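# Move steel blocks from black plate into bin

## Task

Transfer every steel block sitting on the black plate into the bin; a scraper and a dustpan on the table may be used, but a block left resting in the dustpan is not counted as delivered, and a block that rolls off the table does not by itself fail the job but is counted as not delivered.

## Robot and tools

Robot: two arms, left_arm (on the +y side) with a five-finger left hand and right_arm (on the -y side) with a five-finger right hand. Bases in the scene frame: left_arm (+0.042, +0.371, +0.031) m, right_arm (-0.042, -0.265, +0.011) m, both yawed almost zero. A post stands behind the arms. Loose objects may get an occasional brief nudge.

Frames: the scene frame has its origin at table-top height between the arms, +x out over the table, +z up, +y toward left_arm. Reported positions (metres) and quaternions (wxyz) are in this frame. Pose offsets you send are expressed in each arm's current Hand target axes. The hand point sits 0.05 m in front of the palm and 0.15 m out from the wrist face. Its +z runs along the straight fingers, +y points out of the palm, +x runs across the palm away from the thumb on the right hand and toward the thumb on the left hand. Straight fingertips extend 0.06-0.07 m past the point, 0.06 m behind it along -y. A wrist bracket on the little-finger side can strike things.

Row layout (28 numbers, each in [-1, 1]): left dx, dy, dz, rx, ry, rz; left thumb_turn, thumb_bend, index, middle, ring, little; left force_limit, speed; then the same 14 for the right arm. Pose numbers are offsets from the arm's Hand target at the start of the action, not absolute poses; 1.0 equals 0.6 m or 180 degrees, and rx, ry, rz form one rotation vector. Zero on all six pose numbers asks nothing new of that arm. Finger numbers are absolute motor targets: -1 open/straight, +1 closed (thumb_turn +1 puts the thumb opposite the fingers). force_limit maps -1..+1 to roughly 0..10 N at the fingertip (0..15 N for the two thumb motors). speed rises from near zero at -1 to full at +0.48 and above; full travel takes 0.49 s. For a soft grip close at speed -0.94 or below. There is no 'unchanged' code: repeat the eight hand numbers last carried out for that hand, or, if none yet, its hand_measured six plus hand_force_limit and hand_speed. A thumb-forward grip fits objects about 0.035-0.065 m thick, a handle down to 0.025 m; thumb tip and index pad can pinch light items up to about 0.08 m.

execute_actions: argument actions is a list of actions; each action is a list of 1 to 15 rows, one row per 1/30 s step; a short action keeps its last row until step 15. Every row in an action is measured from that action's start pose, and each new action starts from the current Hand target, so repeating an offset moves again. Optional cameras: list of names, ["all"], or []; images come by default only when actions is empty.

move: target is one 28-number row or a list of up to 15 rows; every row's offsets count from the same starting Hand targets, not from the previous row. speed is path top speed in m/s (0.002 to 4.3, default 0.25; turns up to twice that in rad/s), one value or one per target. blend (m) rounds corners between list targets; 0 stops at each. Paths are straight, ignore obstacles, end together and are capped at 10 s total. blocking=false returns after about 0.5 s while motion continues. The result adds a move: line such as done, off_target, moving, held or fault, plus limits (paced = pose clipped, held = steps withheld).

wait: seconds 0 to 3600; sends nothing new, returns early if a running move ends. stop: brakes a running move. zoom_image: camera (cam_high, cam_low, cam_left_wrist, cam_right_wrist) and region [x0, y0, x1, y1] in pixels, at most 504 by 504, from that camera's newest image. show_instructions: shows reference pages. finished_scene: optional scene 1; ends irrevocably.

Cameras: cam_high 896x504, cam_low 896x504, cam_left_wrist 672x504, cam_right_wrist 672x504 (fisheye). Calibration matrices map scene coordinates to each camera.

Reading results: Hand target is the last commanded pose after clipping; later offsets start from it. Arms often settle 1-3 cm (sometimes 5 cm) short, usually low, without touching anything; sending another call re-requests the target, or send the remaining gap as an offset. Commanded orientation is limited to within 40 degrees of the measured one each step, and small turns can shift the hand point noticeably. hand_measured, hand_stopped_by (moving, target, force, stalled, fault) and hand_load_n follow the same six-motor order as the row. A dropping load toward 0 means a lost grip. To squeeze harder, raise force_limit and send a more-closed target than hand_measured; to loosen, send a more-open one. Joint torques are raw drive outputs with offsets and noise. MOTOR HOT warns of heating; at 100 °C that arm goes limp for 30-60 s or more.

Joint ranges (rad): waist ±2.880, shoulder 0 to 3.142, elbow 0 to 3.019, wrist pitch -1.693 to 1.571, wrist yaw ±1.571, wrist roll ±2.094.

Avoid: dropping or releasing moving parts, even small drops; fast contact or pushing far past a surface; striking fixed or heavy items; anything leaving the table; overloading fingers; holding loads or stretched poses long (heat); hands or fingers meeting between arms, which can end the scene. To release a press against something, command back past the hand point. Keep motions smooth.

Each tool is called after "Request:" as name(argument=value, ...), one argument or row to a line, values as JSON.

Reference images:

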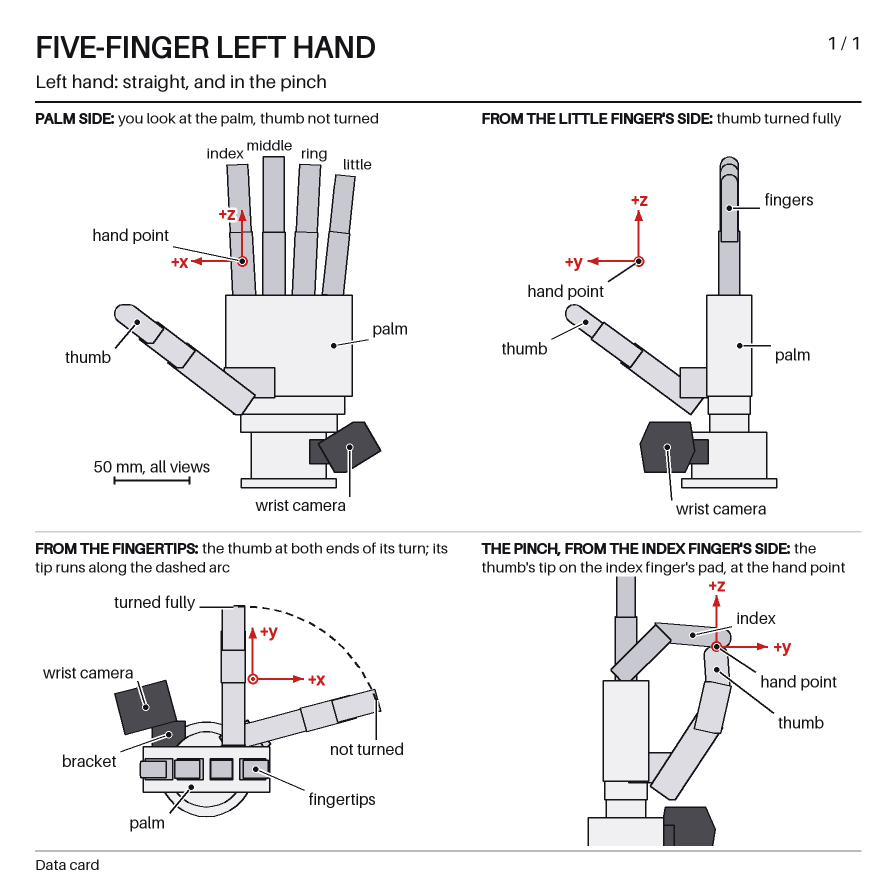

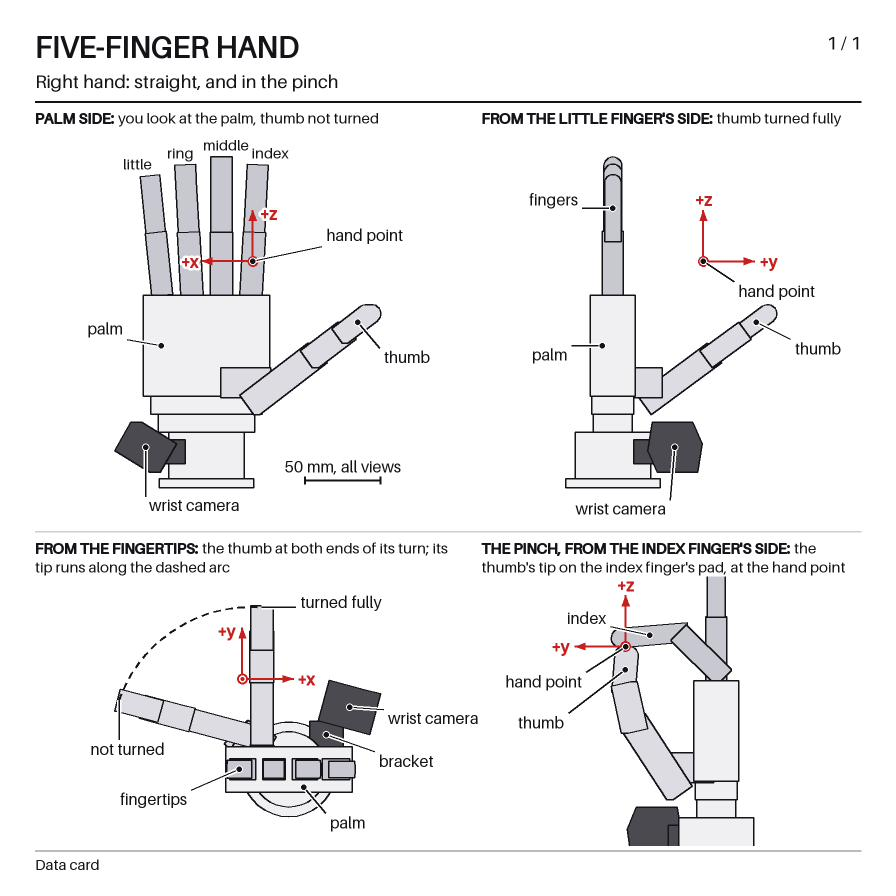

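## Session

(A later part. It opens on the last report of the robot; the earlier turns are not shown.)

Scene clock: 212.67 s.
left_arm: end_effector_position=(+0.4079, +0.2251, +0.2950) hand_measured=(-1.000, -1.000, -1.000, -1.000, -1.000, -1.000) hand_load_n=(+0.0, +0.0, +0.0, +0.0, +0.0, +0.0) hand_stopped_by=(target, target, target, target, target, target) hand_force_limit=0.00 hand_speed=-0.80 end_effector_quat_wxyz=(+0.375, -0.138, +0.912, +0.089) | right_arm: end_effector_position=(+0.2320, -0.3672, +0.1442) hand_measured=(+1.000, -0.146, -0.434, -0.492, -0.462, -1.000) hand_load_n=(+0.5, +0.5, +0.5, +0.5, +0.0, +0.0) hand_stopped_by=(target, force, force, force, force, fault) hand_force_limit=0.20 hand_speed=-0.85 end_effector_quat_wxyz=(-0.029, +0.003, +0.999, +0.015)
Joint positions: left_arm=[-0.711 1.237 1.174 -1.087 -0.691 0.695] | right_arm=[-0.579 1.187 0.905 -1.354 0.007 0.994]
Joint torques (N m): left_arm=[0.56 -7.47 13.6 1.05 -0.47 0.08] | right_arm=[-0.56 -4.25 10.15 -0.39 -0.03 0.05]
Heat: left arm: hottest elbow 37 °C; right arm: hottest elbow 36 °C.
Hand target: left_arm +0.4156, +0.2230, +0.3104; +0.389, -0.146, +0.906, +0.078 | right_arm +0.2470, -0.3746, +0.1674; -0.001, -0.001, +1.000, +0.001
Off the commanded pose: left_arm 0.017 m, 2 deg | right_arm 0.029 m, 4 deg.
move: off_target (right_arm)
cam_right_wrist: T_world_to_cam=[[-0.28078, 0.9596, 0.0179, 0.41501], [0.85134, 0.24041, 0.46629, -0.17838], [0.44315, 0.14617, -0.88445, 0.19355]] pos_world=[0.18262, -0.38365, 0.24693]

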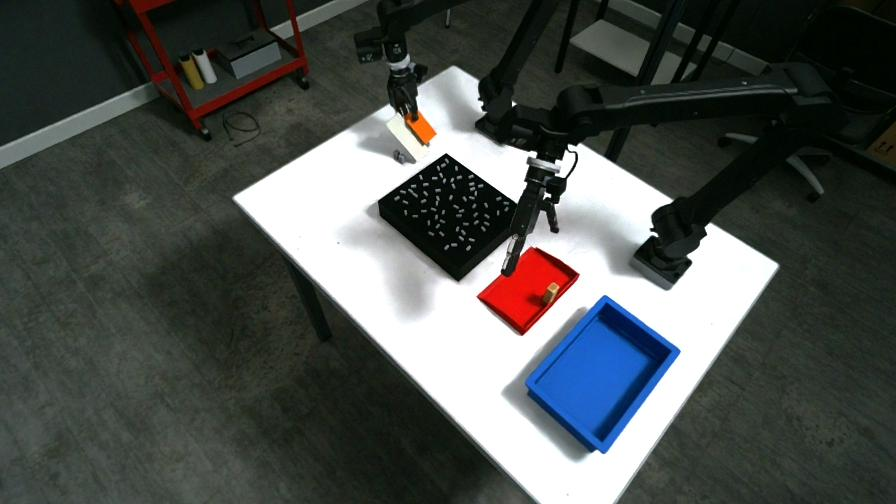

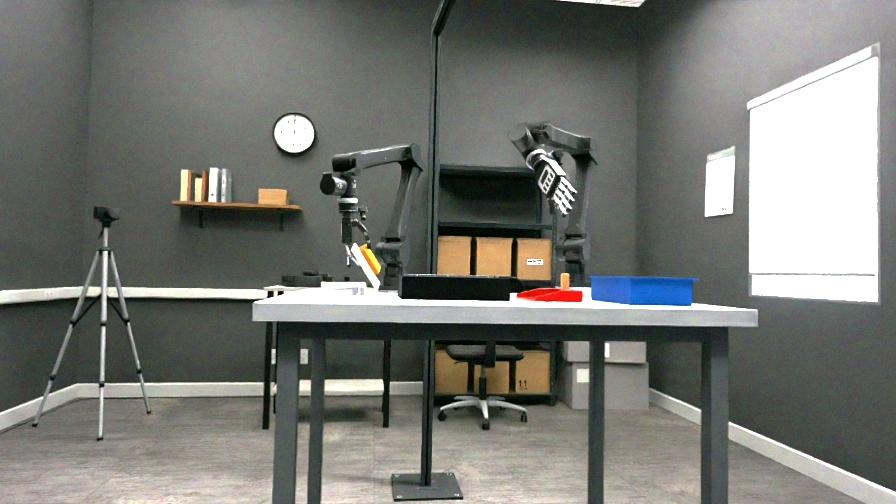

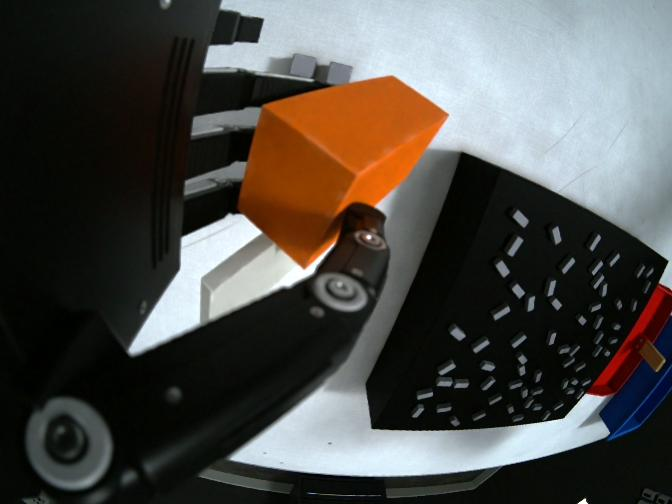

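Request:
move(
  target=[0,0,0,0,0,0,-1,-1,-1,-1,-1,-1,0,-0.8,0,0,0,0,0,0,1,0.9,0.6,0.6,0.6,0.2,0.3,-0.8],
  speed=0.08,
  cameras=["cam_high","cam_low","cam_right_wrist"],
)

Scene clock: 227.77 s.
left_arm: end_effector_position=(+0.4079, +0.2251, +0.2950) hand_measured=(-1.000, -1.000, -1.000, -1.000, -1.000, -1.000) hand_load_n=(-0.5, +0.0, +0.0, +0.0, +0.0, +0.0) hand_stopped_by=(target, target, target, target, target, target) hand_force_limit=0.00 hand_speed=-0.80 end_effector_quat_wxyz=(+0.375, -0.138, +0.912, +0.089) | right_arm: end_effector_position=(+0.2319, -0.3677, +0.1442) hand_measured=(+1.000, -0.076, -0.254, -0.366, -0.260, -1.000) hand_load_n=(+1.5, +10.5, +7.5, +2.5, +8.0, +0.0) hand_stopped_by=(target, force, force, force, force, fault) hand_force_limit=0.30 hand_speed=-0.80 end_effector_quat_wxyz=(-0.029, +0.004, +0.999, +0.015)
Joint positions: left_arm=[-0.711 1.237 1.174 -1.087 -0.691 0.695] | right_arm=[-0.581 1.187 0.905 -1.354 0.007 0.994]
Joint torques (N m): left_arm=[0.85 -7.41 13.59 1.02 -0.47 0.09] | right_arm=[-0.56 -4.25 10.14 -0.38 -0.03 0.05]
Heat: left arm: hottest elbow 37 °C; right arm: hottest elbow 36 °C.
Hand target: left_arm +0.4156, +0.2230, +0.3104; +0.389, -0.146, +0.906, +0.078 | right_arm +0.2470, -0.3746, +0.1674; -0.001, -0.001, +1.000, +0.001
Off the commanded pose: left_arm 0.017 m, 2 deg | right_arm 0.029 m, 4 deg.
move: done
cam_right_wrist: T_world_to_cam=[[-0.27935, 0.96002, 0.01796, 0.41512], [0.85171, 0.2391, 0.46629, -0.1787], [0.44335, 0.14555, -0.88445, 0.19341]] pos_world=[0.18242, -0.38395, 0.24693]

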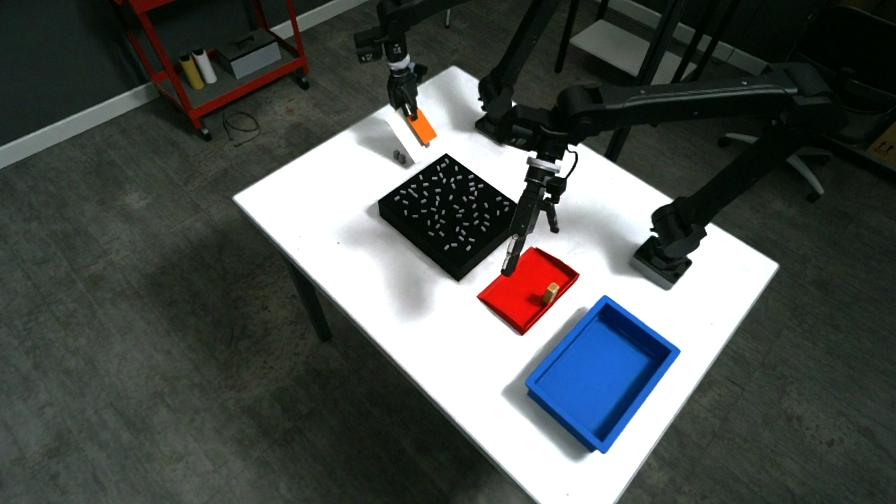

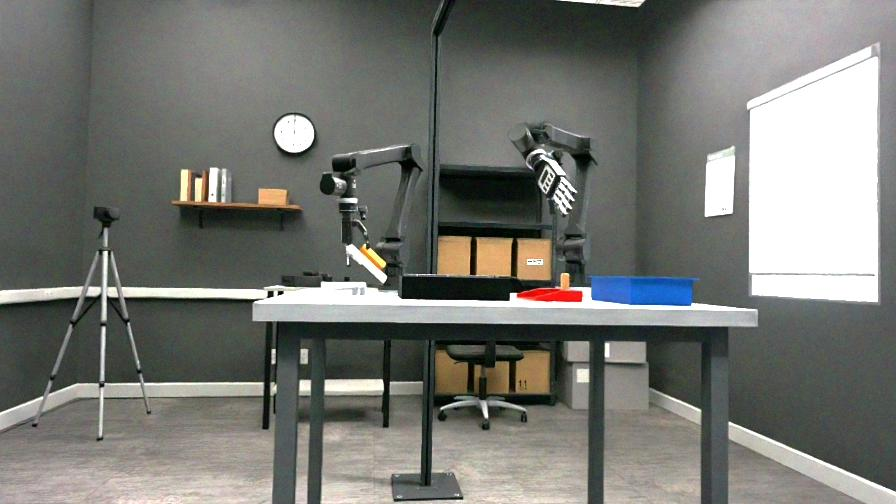

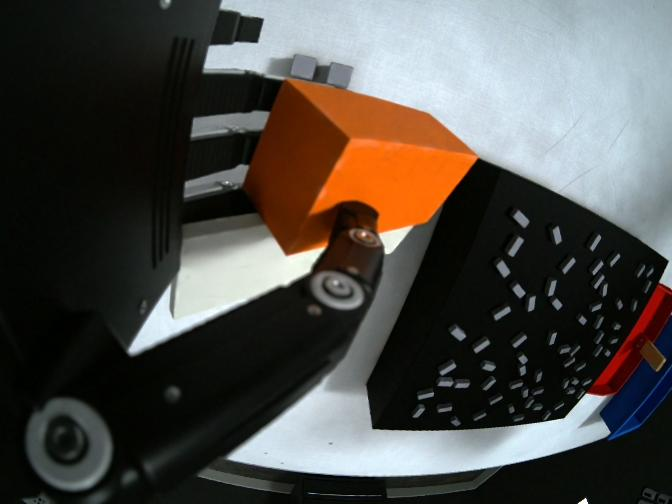

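Request:
zoom_image(
  camera="cam_high",
  region=[350, 60, 480, 180],
)

Request:
zoom_image(
  camera="cam_low",
  region=[310, 170, 430, 305],
)

Request:
zoom_image(
  camera="cam_right_wrist",
  region=[180, 0, 480, 340],
)

Scaled by 3.877.

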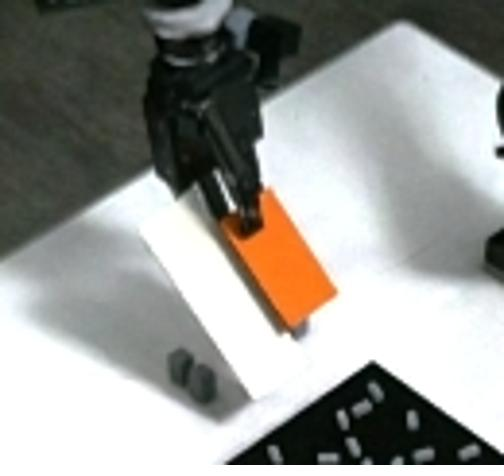

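Scaled by 3.733.

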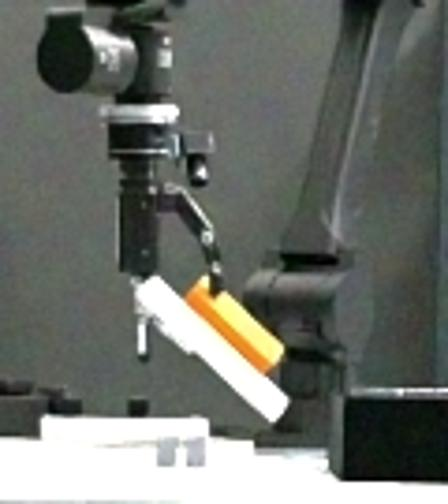

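Scaled by 1.482 from the camera's image (finer frame: 960x720).

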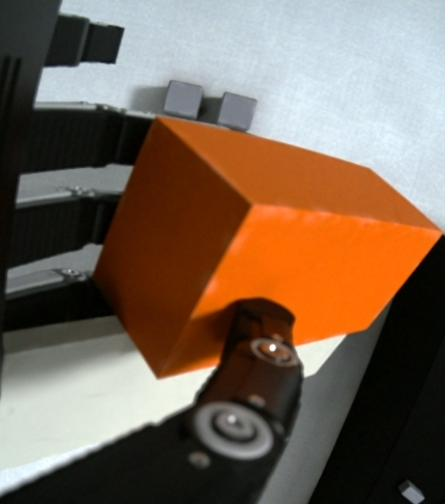

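Request:
move(
  target=[
    [0,0,0,0,0,0,-1,-1,-1,-1,-1,-1,0,-0.8,0,-0.04,-0.08,0,0,0,1,0.9,0.6,0.6,0.6,0.2,0.3,-0.8],
    [0,0,0,0,0,0,-1,-1,-1,-1,-1,-1,0,-0.8,-0.122,-0.092,-0.08,0,0,-0.828,1,0.9,0.6,0.6,0.6,0.2,0.3,-0.8],
  ],
  speed=0.2,
  cameras=["cam_high","cam_low","cam_right_wrist"],
)

Scene clock: 427.63 s.
left_arm: end_effector_position=(+0.4079, +0.2251, +0.2950) hand_measured=(-1.000, -1.000, -1.000, -1.000, -1.000, -1.000) hand_load_n=(+0.0, +0.0, +0.0, +0.0, +0.0, +0.0) hand_stopped_by=(target, target, target, target, target, target) hand_force_limit=0.00 hand_speed=-0.80 end_effector_quat_wxyz=(+0.375, -0.138, +0.912, +0.089) | right_arm: end_effector_position=(+0.3049, -0.4271, +0.1993) hand_measured=(+1.000, -0.076, -0.254, -0.366, -0.260, -1.000) hand_load_n=(+1.0, +10.5, +7.5, +2.5, +8.0, +0.0) hand_stopped_by=(target, force, force, force, force, fault) hand_force_limit=0.30 hand_speed=-0.80 end_effector_quat_wxyz=(-0.003, +0.960, -0.280, -0.029)
Joint positions: left_arm=[-0.711 1.237 1.174 -1.087 -0.691 0.695] | right_arm=[-0.303 1.502 1.346 -1.472 -0.004 -1.31]
Joint torques (N m): left_arm=[0.73 -7.47 13.64 1.05 -0.46 0.09] | right_arm=[0.56 -7.82 9.52 0.08 0.02 -0.08]
Heat: left arm: hottest elbow 39 °C; right arm: hottest elbow 41 °C.
Hand target: left_arm +0.4156, +0.2230, +0.3104; +0.389, -0.146, +0.906, +0.078 | right_arm +0.3203, -0.4298, +0.2152; +0.000, +0.964, -0.266, -0.001
Off the commanded pose: left_arm 0.017 m, 2 deg | right_arm 0.022 m, 4 deg.
move: off_target (right_arm)
cam_right_wrist: T_world_to_cam=[[-0.27526, -0.96081, -0.03275, -0.31987], [-0.80367, 0.21128, 0.55631, 0.22255], [-0.52759, 0.17945, -0.83033, 0.51805]] pos_world=[0.36413, -0.44732, 0.29588]

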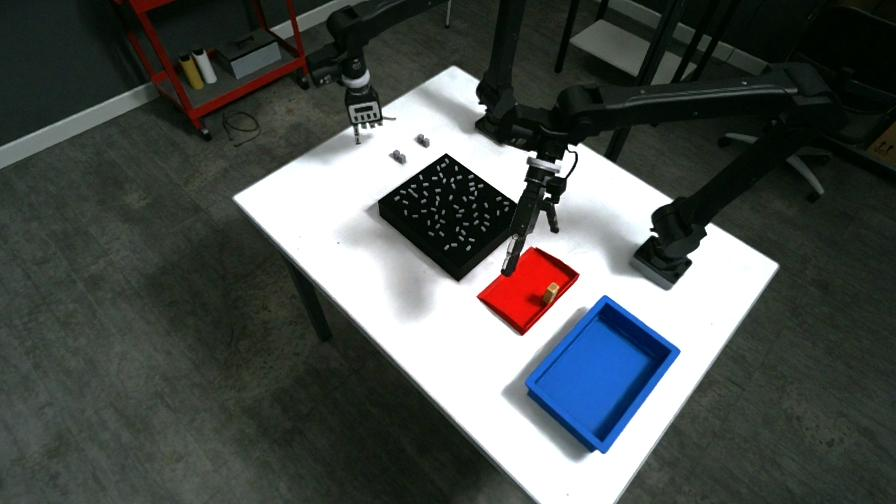

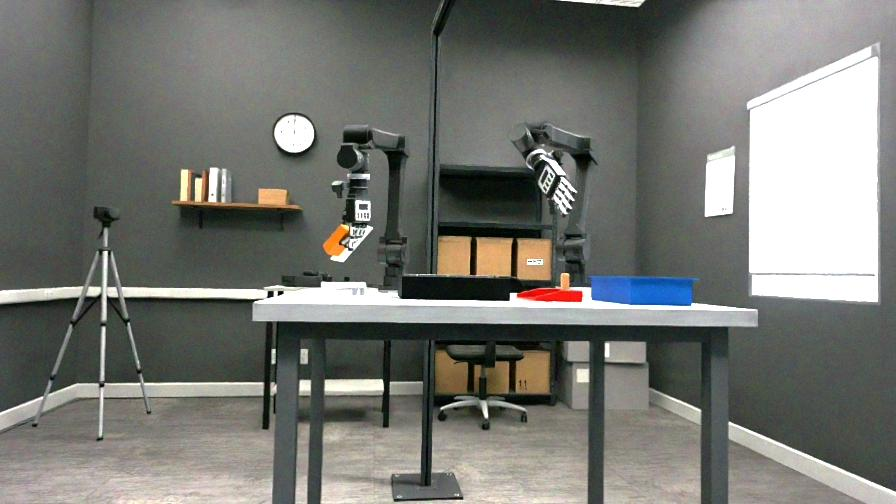

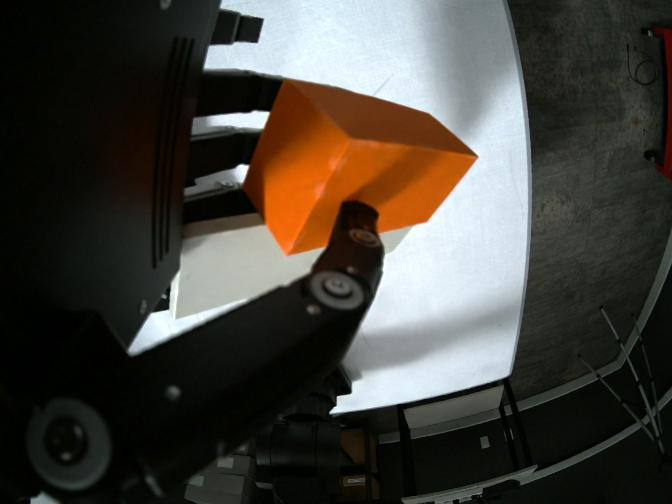

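Request:
move(
  target=[0,0,0,0,0,0,-1,-1,-1,-1,-1,-1,0,-0.8,0,0,0.14,0,0,0,1,0.9,0.6,0.6,0.6,0.2,0.3,-0.8],
  speed=0.1,
  cameras=["cam_high","cam_low","cam_right_wrist"],
)

Scene clock: 452.77 s.
left_arm: end_effector_position=(+0.4079, +0.2251, +0.2950) hand_measured=(-1.000, -1.000, -1.000, -1.000, -1.000, -1.000) hand_load_n=(+0.0, +0.0, +0.0, +0.5, +0.0, +0.0) hand_stopped_by=(target, target, target, target, target, target) hand_force_limit=0.00 hand_speed=-0.80 end_effector_quat_wxyz=(+0.375, -0.138, +0.912, +0.089) | right_arm: end_effector_position=(+0.3076, -0.4320, +0.1261) hand_measured=(+1.000, -0.076, -0.254, -0.366, -0.260, -1.000) hand_load_n=(+1.5, +10.5, +8.0, +2.0, +8.0, +0.0) hand_stopped_by=(target, force, force, force, force, fault) hand_force_limit=0.30 hand_speed=-0.80 end_effector_quat_wxyz=(-0.002, +0.960, -0.281, -0.017)
Joint positions: left_arm=[-0.711 1.237 1.174 -1.087 -0.691 0.695] | right_arm=[-0.313 1.543 1.198 -1.26 -0.004 -1.318]
Joint torques (N m): left_arm=[0.73 -7.77 13.67 1.03 -0.48 0.09] | right_arm=[0.38 -7.47 7.32 0.36 0.03 -0.08]
Heat: left arm: hottest elbow 39 °C; right arm: hottest elbow 42 °C.
Hand target: left_arm +0.4156, +0.2230, +0.3104; +0.389, -0.146, +0.906, +0.078 | right_arm +0.3202, -0.4297, +0.1312; +0.000, +0.964, -0.266, -0.001
Off the commanded pose: left_arm 0.017 m, 2 deg | right_arm 0.014 m, 3 deg.
move: off_target (right_arm)
cam_right_wrist: T_world_to_cam=[[-0.27608, -0.96059, -0.0324, -0.32589], [-0.81535, 0.21623, 0.53707, 0.27449], [-0.5089, 0.17469, -0.84292, 0.4534]] pos_world=[0.36457, -0.4516, 0.2242]

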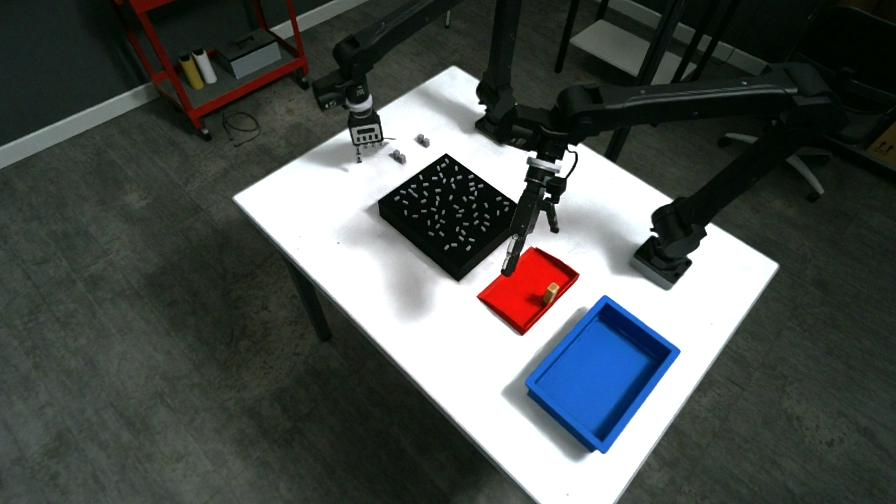

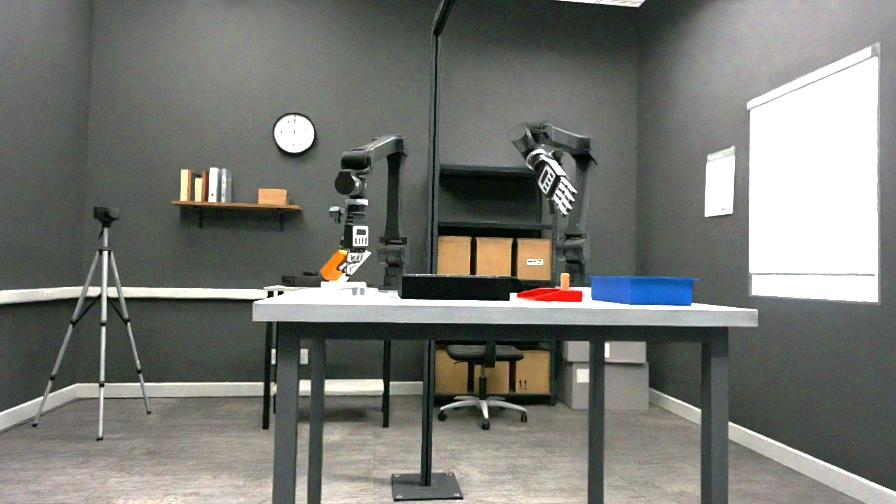

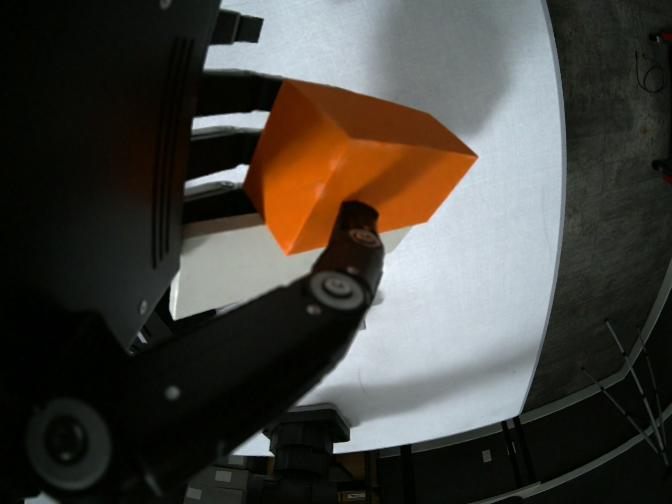

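Request:
zoom_image(
  camera="cam_low",
  region=[300, 180, 420, 305],
)

Request:
zoom_image(
  camera="cam_high",
  region=[310, 70, 450, 190],
)

Scaled by 4.032.

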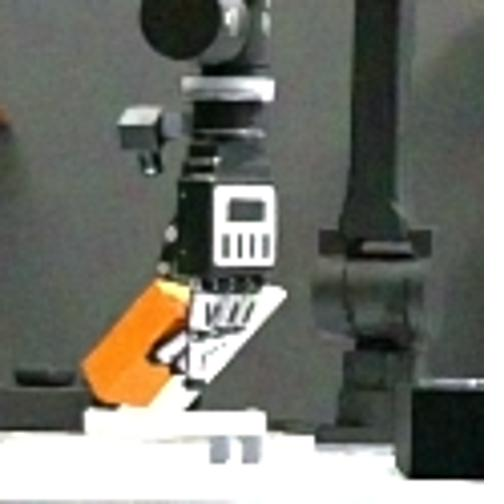

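Scaled by 3.600.

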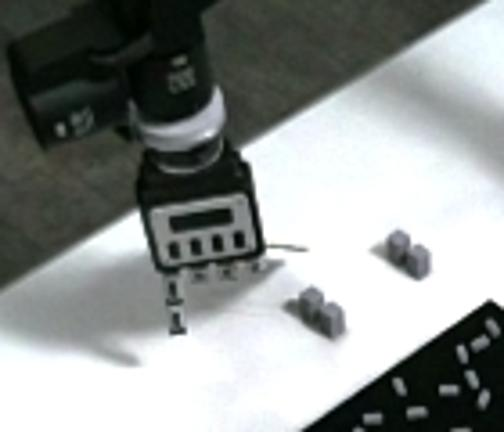

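Request:
move(
  target=[0,0,0,0,0,0,-1,-1,-1,-1,-1,-1,0,-0.8,0,0,0.07,0,0,0,1,0.9,0.6,0.6,0.6,0.2,0.3,-0.8],
  speed=0.06,
  cameras=["cam_high","cam_low","cam_right_wrist"],
)

Request:
zoom_image(
  camera="cam_low",
  region=[300, 180, 420, 305],
)

Scene clock: 463.00 s.
left_arm: end_effector_position=(+0.4079, +0.2251, +0.2950) hand_measured=(-1.000, -1.000, -1.000, -1.000, -1.000, -1.000) hand_load_n=(+0.0, +0.0, +0.0, +0.0, +0.0, +0.0) hand_stopped_by=(target, target, target, target, target, target) hand_force_limit=0.00 hand_speed=-0.80 end_effector_quat_wxyz=(+0.375, -0.138, +0.912, +0.089) | right_arm: end_effector_position=(+0.3084, -0.4291, +0.0931) hand_measured=(+1.000, -0.076, -0.252, -0.364, -0.262, -1.000) hand_load_n=(-2.0, +10.5, +0.0, +0.0, +11.0, +0.0) hand_stopped_by=(target, force, force, force, force, fault) hand_force_limit=0.30 hand_speed=-0.80 end_effector_quat_wxyz=(+0.003, +0.960, -0.278, -0.014)
Joint positions: left_arm=[-0.711 1.237 1.174 -1.087 -0.691 0.695] | right_arm=[-0.3 1.571 1.137 -1.164 0.007 -1.31]
Joint torques (N m): left_arm=[0.56 -7.41 13.64 1.05 -0.47 0.08] | right_arm=[0.26 -6.65 6.45 0.87 0.04 -0.09]
Heat: left arm: hottest elbow 39 °C; right arm: hottest elbow 41 °C.
Hand target: left_arm +0.4156, +0.2230, +0.3104; +0.389, -0.146, +0.906, +0.078 | right_arm +0.3201, -0.4296, +0.0892; +0.000, +0.964, -0.266, -0.001
Off the commanded pose: left_arm 0.017 m, 2 deg | right_arm 0.012 m, 2 deg.
move: off_target (right_arm)
cam_right_wrist: T_world_to_cam=[[-0.27118, -0.96229, -0.02128, -0.32733], [-0.81859, 0.21895, 0.53102, 0.29502], [-0.50633, 0.16142, -0.84709, 0.41934]] pos_world=[0.36506, -0.44727, 0.1916]

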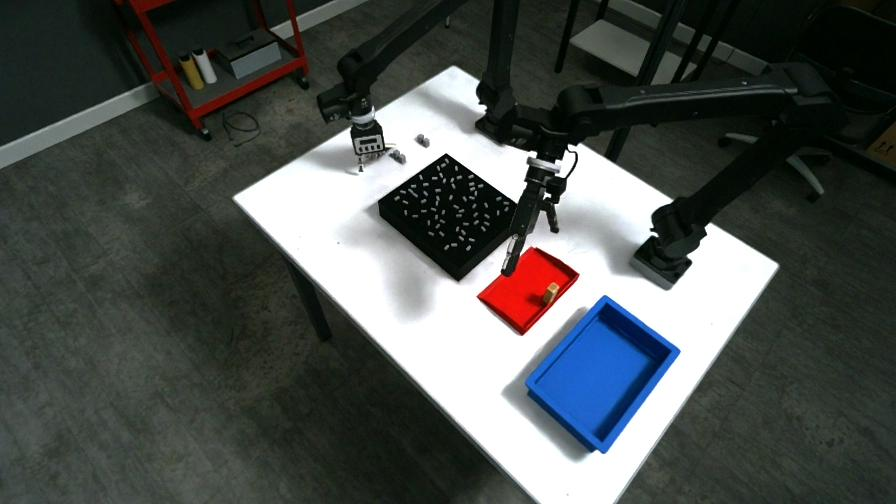

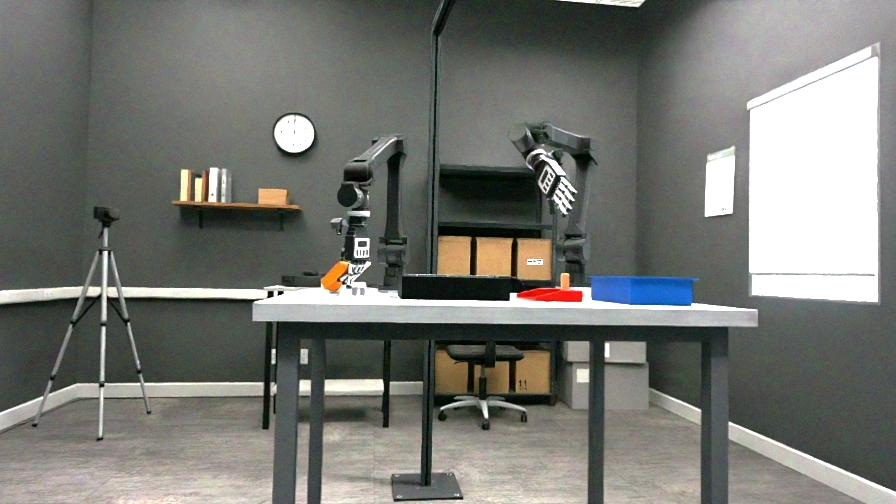

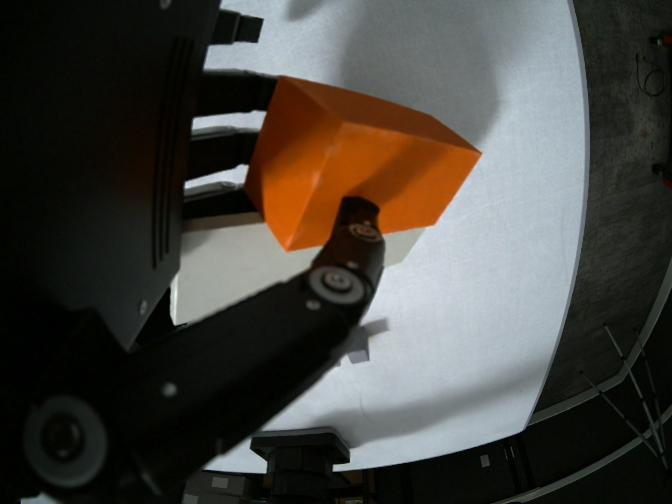

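Scaled by 4.032.

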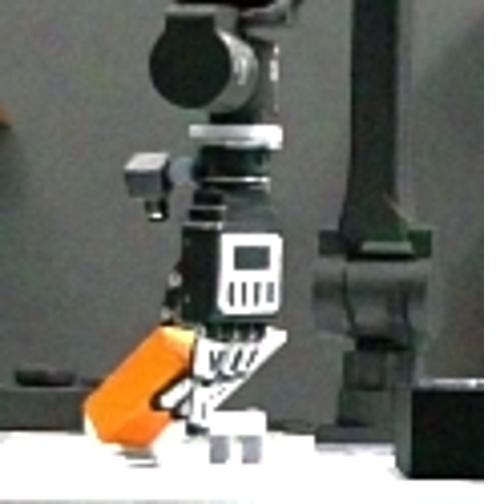

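Request:
move(
  target=[
    [0,0,0,0,0,0,-1,-1,-1,-1,-1,-1,0,-0.8,0,0,0.01,0,0,0,1,-0.14,0.6,0.6,0.6,0.2,0.3,-0.8],
    [0,0,0,0,0,0,-1,-1,-1,-1,-1,-1,0,-0.8,0,0,0.045,0,0,0,1,-0.14,0.6,0.6,0.6,0.2,0.3,-0.8],
  ],
  speed=0.06,
  cameras=["cam_high","cam_low","cam_right_wrist"],
)

Request:
zoom_image(
  camera="cam_low",
  region=[300, 180, 420, 305],
)

Scene clock: 468.70 s.
left_arm: end_effector_position=(+0.4079, +0.2251, +0.2950) hand_measured=(-1.000, -1.000, -1.000, -1.000, -1.000, -1.000) hand_load_n=(+0.0, +0.0, +0.0, +0.0, +0.0, +0.0) hand_stopped_by=(target, target, target, target, target, target) hand_force_limit=0.00 hand_speed=-0.80 end_effector_quat_wxyz=(+0.375, -0.138, +0.912, +0.089) | right_arm: end_effector_position=(+0.3108, -0.4295, +0.0740) hand_measured=(+1.000, -0.142, -0.252, -0.364, -0.260, -1.000) hand_load_n=(-3.0, +4.5, -6.0, +0.0, +1.5, +0.0) hand_stopped_by=(target, target, force, force, force, fault) hand_force_limit=0.30 hand_speed=-0.80 end_effector_quat_wxyz=(+0.006, +0.961, -0.277, -0.007)
Joint positions: left_arm=[-0.711 1.237 1.174 -1.087 -0.691 0.695] | right_arm=[-0.297 1.591 1.106 -1.101 0.012 -1.31]
Joint torques (N m): left_arm=[0.67 -7.3 13.61 1.06 -0.48 0.1] | right_arm=[0.15 -5.71 5.6 1.24 -0.09 -0.09]
Heat: left arm: hottest elbow 39 °C; right arm: hottest elbow 40 °C.
Hand target: left_arm +0.4156, +0.2230, +0.3104; +0.389, -0.146, +0.906, +0.078 | right_arm +0.3201, -0.4296, +0.0622; +0.000, +0.964, -0.266, -0.001
Off the commanded pose: left_arm 0.017 m, 2 deg | right_arm 0.015 m, 2 deg.
move: off_target (right_arm)
cam_right_wrist: T_world_to_cam=[[-0.26795, -0.9633, -0.01627, -0.32922], [-0.82475, 0.22061, 0.52069, 0.31065], [-0.49799, 0.15293, -0.85359, 0.39869]] pos_world=[0.36653, -0.44664, 0.17321]

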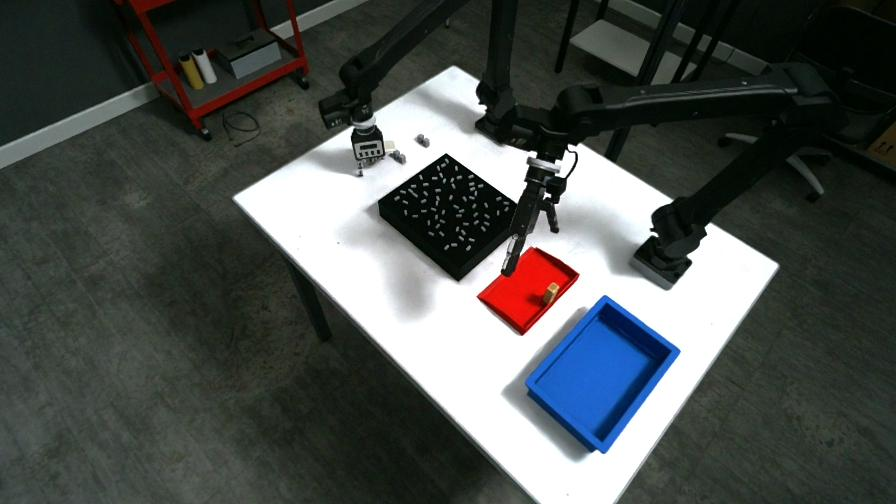

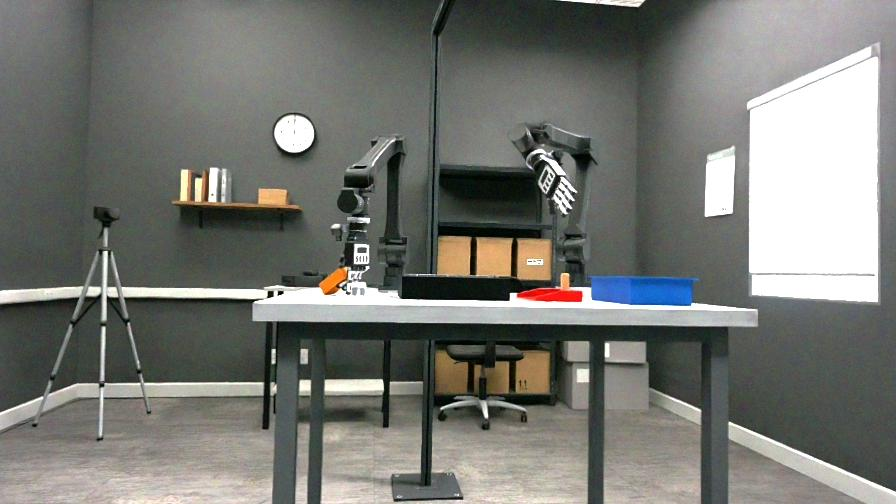

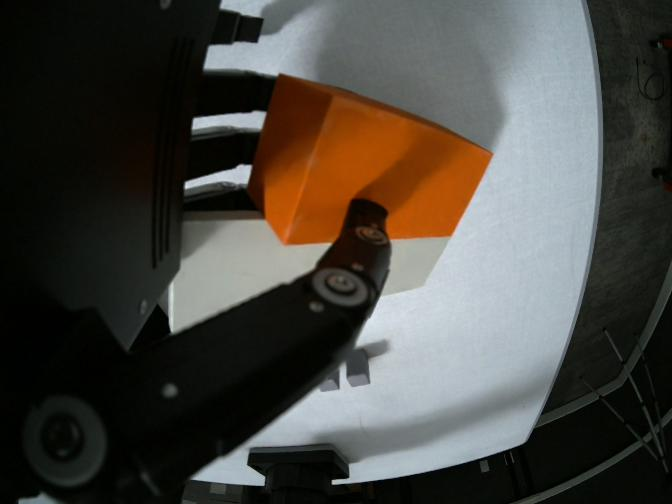

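Scaled by 4.032.

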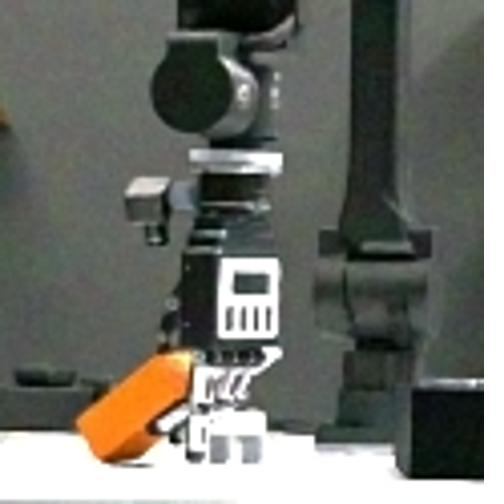

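Request:
move(
  target=[0,0,0,0,0,0,-1,-1,-1,-1,-1,-1,0,-0.8,0,0,0,0,0,0,1,-0.6,0.6,0.6,0.6,0.2,0.3,-0.7],
  speed=0.06,
  cameras=["cam_low","cam_right_wrist"],
)

Request:
zoom_image(
  camera="cam_low",
  region=[300, 180, 420, 305],
)

Scene clock: 474.70 s.
left_arm: end_effector_position=(+0.4079, +0.2251, +0.2950) hand_measured=(-1.000, -1.000, -1.000, -1.000, -1.000, -1.000) hand_load_n=(+0.0, +0.0, +0.0, +0.0, +0.0, +0.0) hand_stopped_by=(target, target, target, target, target, target) hand_force_limit=0.00 hand_speed=-0.80 end_effector_quat_wxyz=(+0.375, -0.138, +0.912, +0.089) | right_arm: end_effector_position=(+0.3131, -0.4275, +0.0666) hand_measured=(+1.000, -0.600, -0.252, -0.364, -0.260, -1.000) hand_load_n=(+0.0, +0.0, +0.5, +0.0, +0.5, -1.0) hand_stopped_by=(target, target, force, force, force, fault) hand_force_limit=0.30 hand_speed=-0.70 end_effector_quat_wxyz=(-0.001, +0.961, -0.277, -0.005)
Joint positions: left_arm=[-0.711 1.237 1.174 -1.087 -0.691 0.695] | right_arm=[-0.297 1.6 1.099 -1.079 -0.002 -1.31]
Joint torques (N m): left_arm=[0.85 -7.36 13.63 0.98 -0.47 0.09] | right_arm=[0.09 -6.48 6.15 0.46 0 -0.09]
Heat: left arm: hottest elbow 39 °C; right arm: hottest elbow 39 °C.
Hand target: left_arm +0.4156, +0.2230, +0.3104; +0.389, -0.146, +0.906, +0.078 | right_arm +0.3201, -0.4296, +0.0622; +0.000, +0.964, -0.266, -0.001
Off the commanded pose: left_arm 0.017 m, 2 deg | right_arm 0.009 m, 1 deg.
move: done
cam_right_wrist: T_world_to_cam=[[-0.26794, -0.96297, -0.02997, -0.32568], [-0.82909, 0.21462, 0.51628, 0.31503], [-0.49073, 0.16318, -0.85589, 0.39552]] pos_world=[0.36801, -0.44577, 0.16612]

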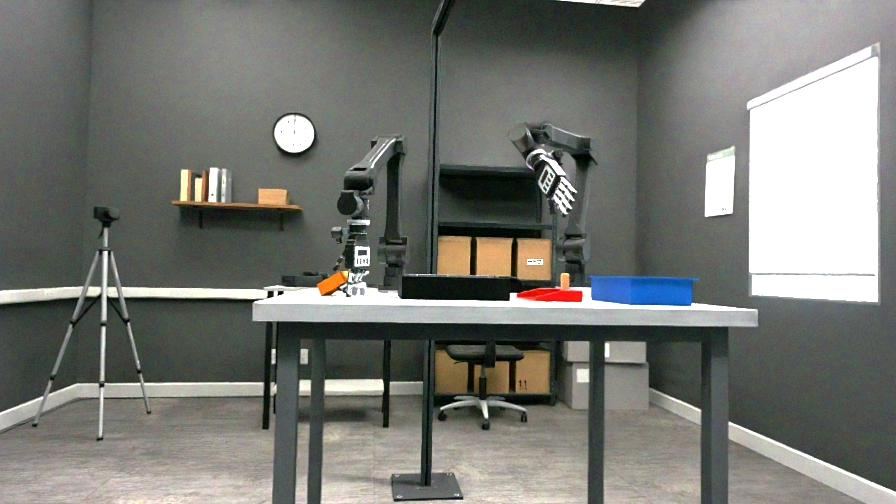

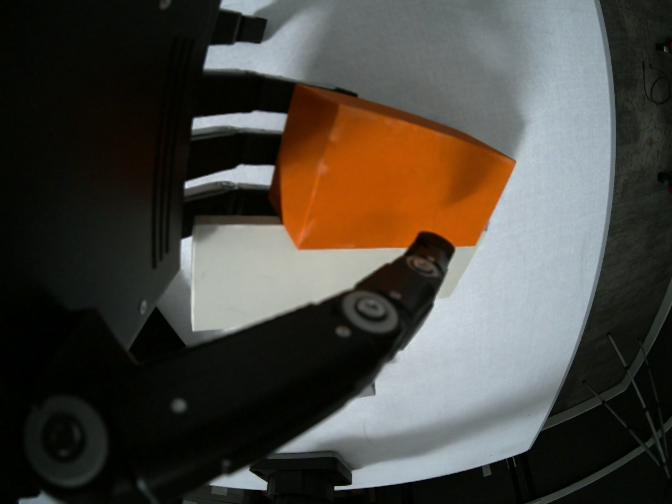

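Scaled by 4.032.

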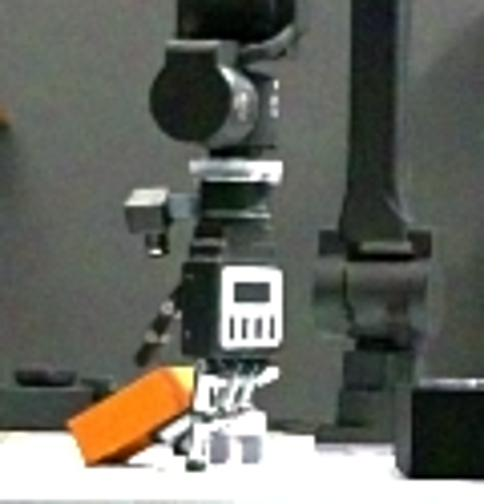

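Request:
move(
  target=[
    [0,0,0,0,0,0,-1,-1,-1,-1,-1,-1,0,-0.8,0,-0.005,-0.02,0,0,0,1,-1,-0.6,-0.6,-0.6,-1,0.3,-0.85],
    [0,0,0,0,0,0,-1,-1,-1,-1,-1,-1,0,-0.8,0,-0.06,-0.02,0,0,0,1,-1,-0.6,-0.6,-0.6,-1,0.3,-0.85],
    [0,0,0,0,0,0,-1,-1,-1,-1,-1,-1,0,-0.8,0,-0.14,-0.02,0,0,0,1,-1,-0.6,-0.6,-0.6,-1,0.3,-0.85],
  ],
  speed=0.06,
  cameras=["cam_high","cam_low","cam_right_wrist"],
)

Request:
zoom_image(
  camera="cam_low",
  region=[300, 180, 420, 305],
)

Scene clock: 485.60 s.
left_arm: end_effector_position=(+0.4079, +0.2251, +0.2950) hand_measured=(-1.000, -1.000, -1.000, -1.000, -1.000, -1.000) hand_load_n=(+0.0, +0.0, +0.0, +0.0, +0.0, +0.5) hand_stopped_by=(target, target, target, target, target, target) hand_force_limit=0.00 hand_speed=-0.80 end_effector_quat_wxyz=(+0.375, -0.138, +0.912, +0.089) | right_arm: end_effector_position=(+0.3439, -0.3683, +0.0691) hand_measured=(+1.000, -1.000, -0.600, -0.600, -0.600, -1.000) hand_load_n=(+0.0, +0.0, +0.0, -1.5, +0.0, -2.0) hand_stopped_by=(target, target, target, target, target, fault) hand_force_limit=0.30 hand_speed=-0.85 end_effector_quat_wxyz=(+0.007, +0.961, -0.276, -0.013)
Joint positions: left_arm=[-0.711 1.237 1.174 -1.087 -0.691 0.695] | right_arm=[-0.145 1.649 1.163 -1.112 0.01 -1.16]
Joint torques (N m): left_arm=[0.79 -7.59 13.61 1.06 -0.47 0.09] | right_arm=[1.03 -6.95 8.77 -0.16 -0.09 0.14]
Heat: left arm: hottest elbow 39 °C; right arm: hottest elbow 39 °C.
Hand target: left_arm +0.4156, +0.2230, +0.3104; +0.389, -0.146, +0.906, +0.078 | right_arm +0.3632, -0.3576, +0.0742; +0.000, +0.964, -0.266, -0.001
Off the commanded pose: left_arm 0.017 m, 2 deg | right_arm 0.023 m, 2 deg.
move: off_target (right_arm)
cam_right_wrist: T_world_to_cam=[[-0.2666, -0.9637, -0.01417, -0.26223], [-0.81944, 0.21891, 0.52971, 0.32395], [-0.50738, 0.15283, -0.84806, 0.40446]] pos_world=[0.40076, -0.38544, 0.1677]

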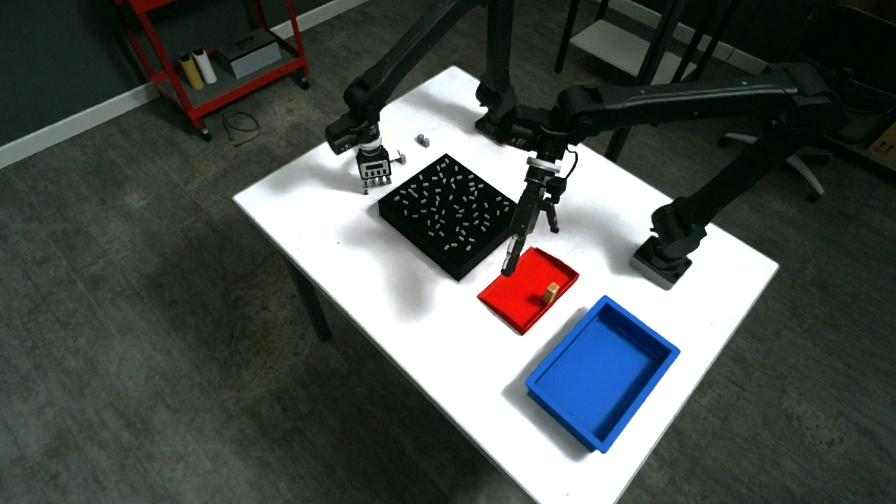

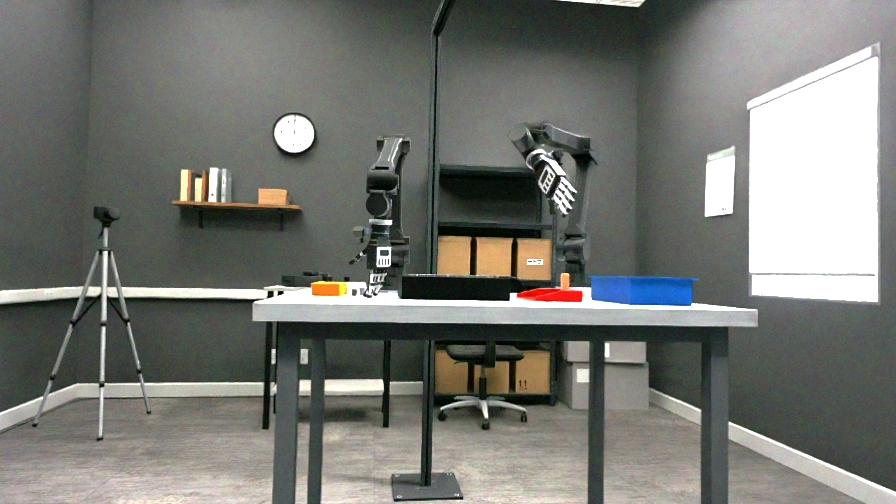

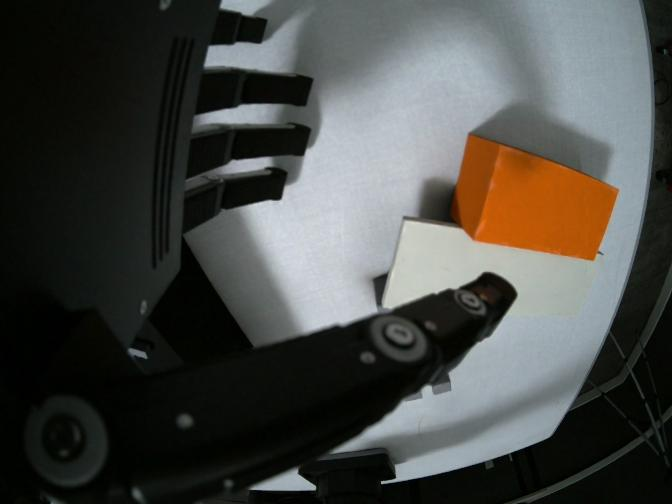

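Scaled by 4.032.

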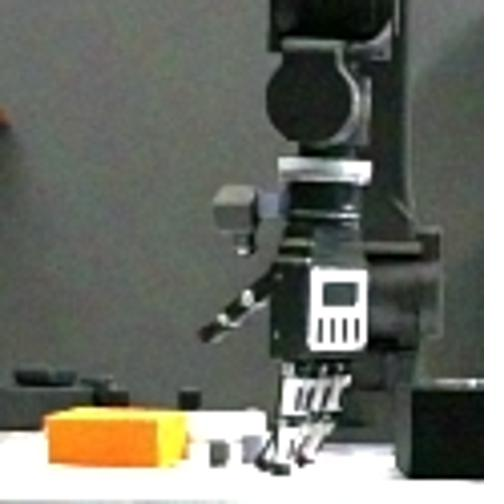

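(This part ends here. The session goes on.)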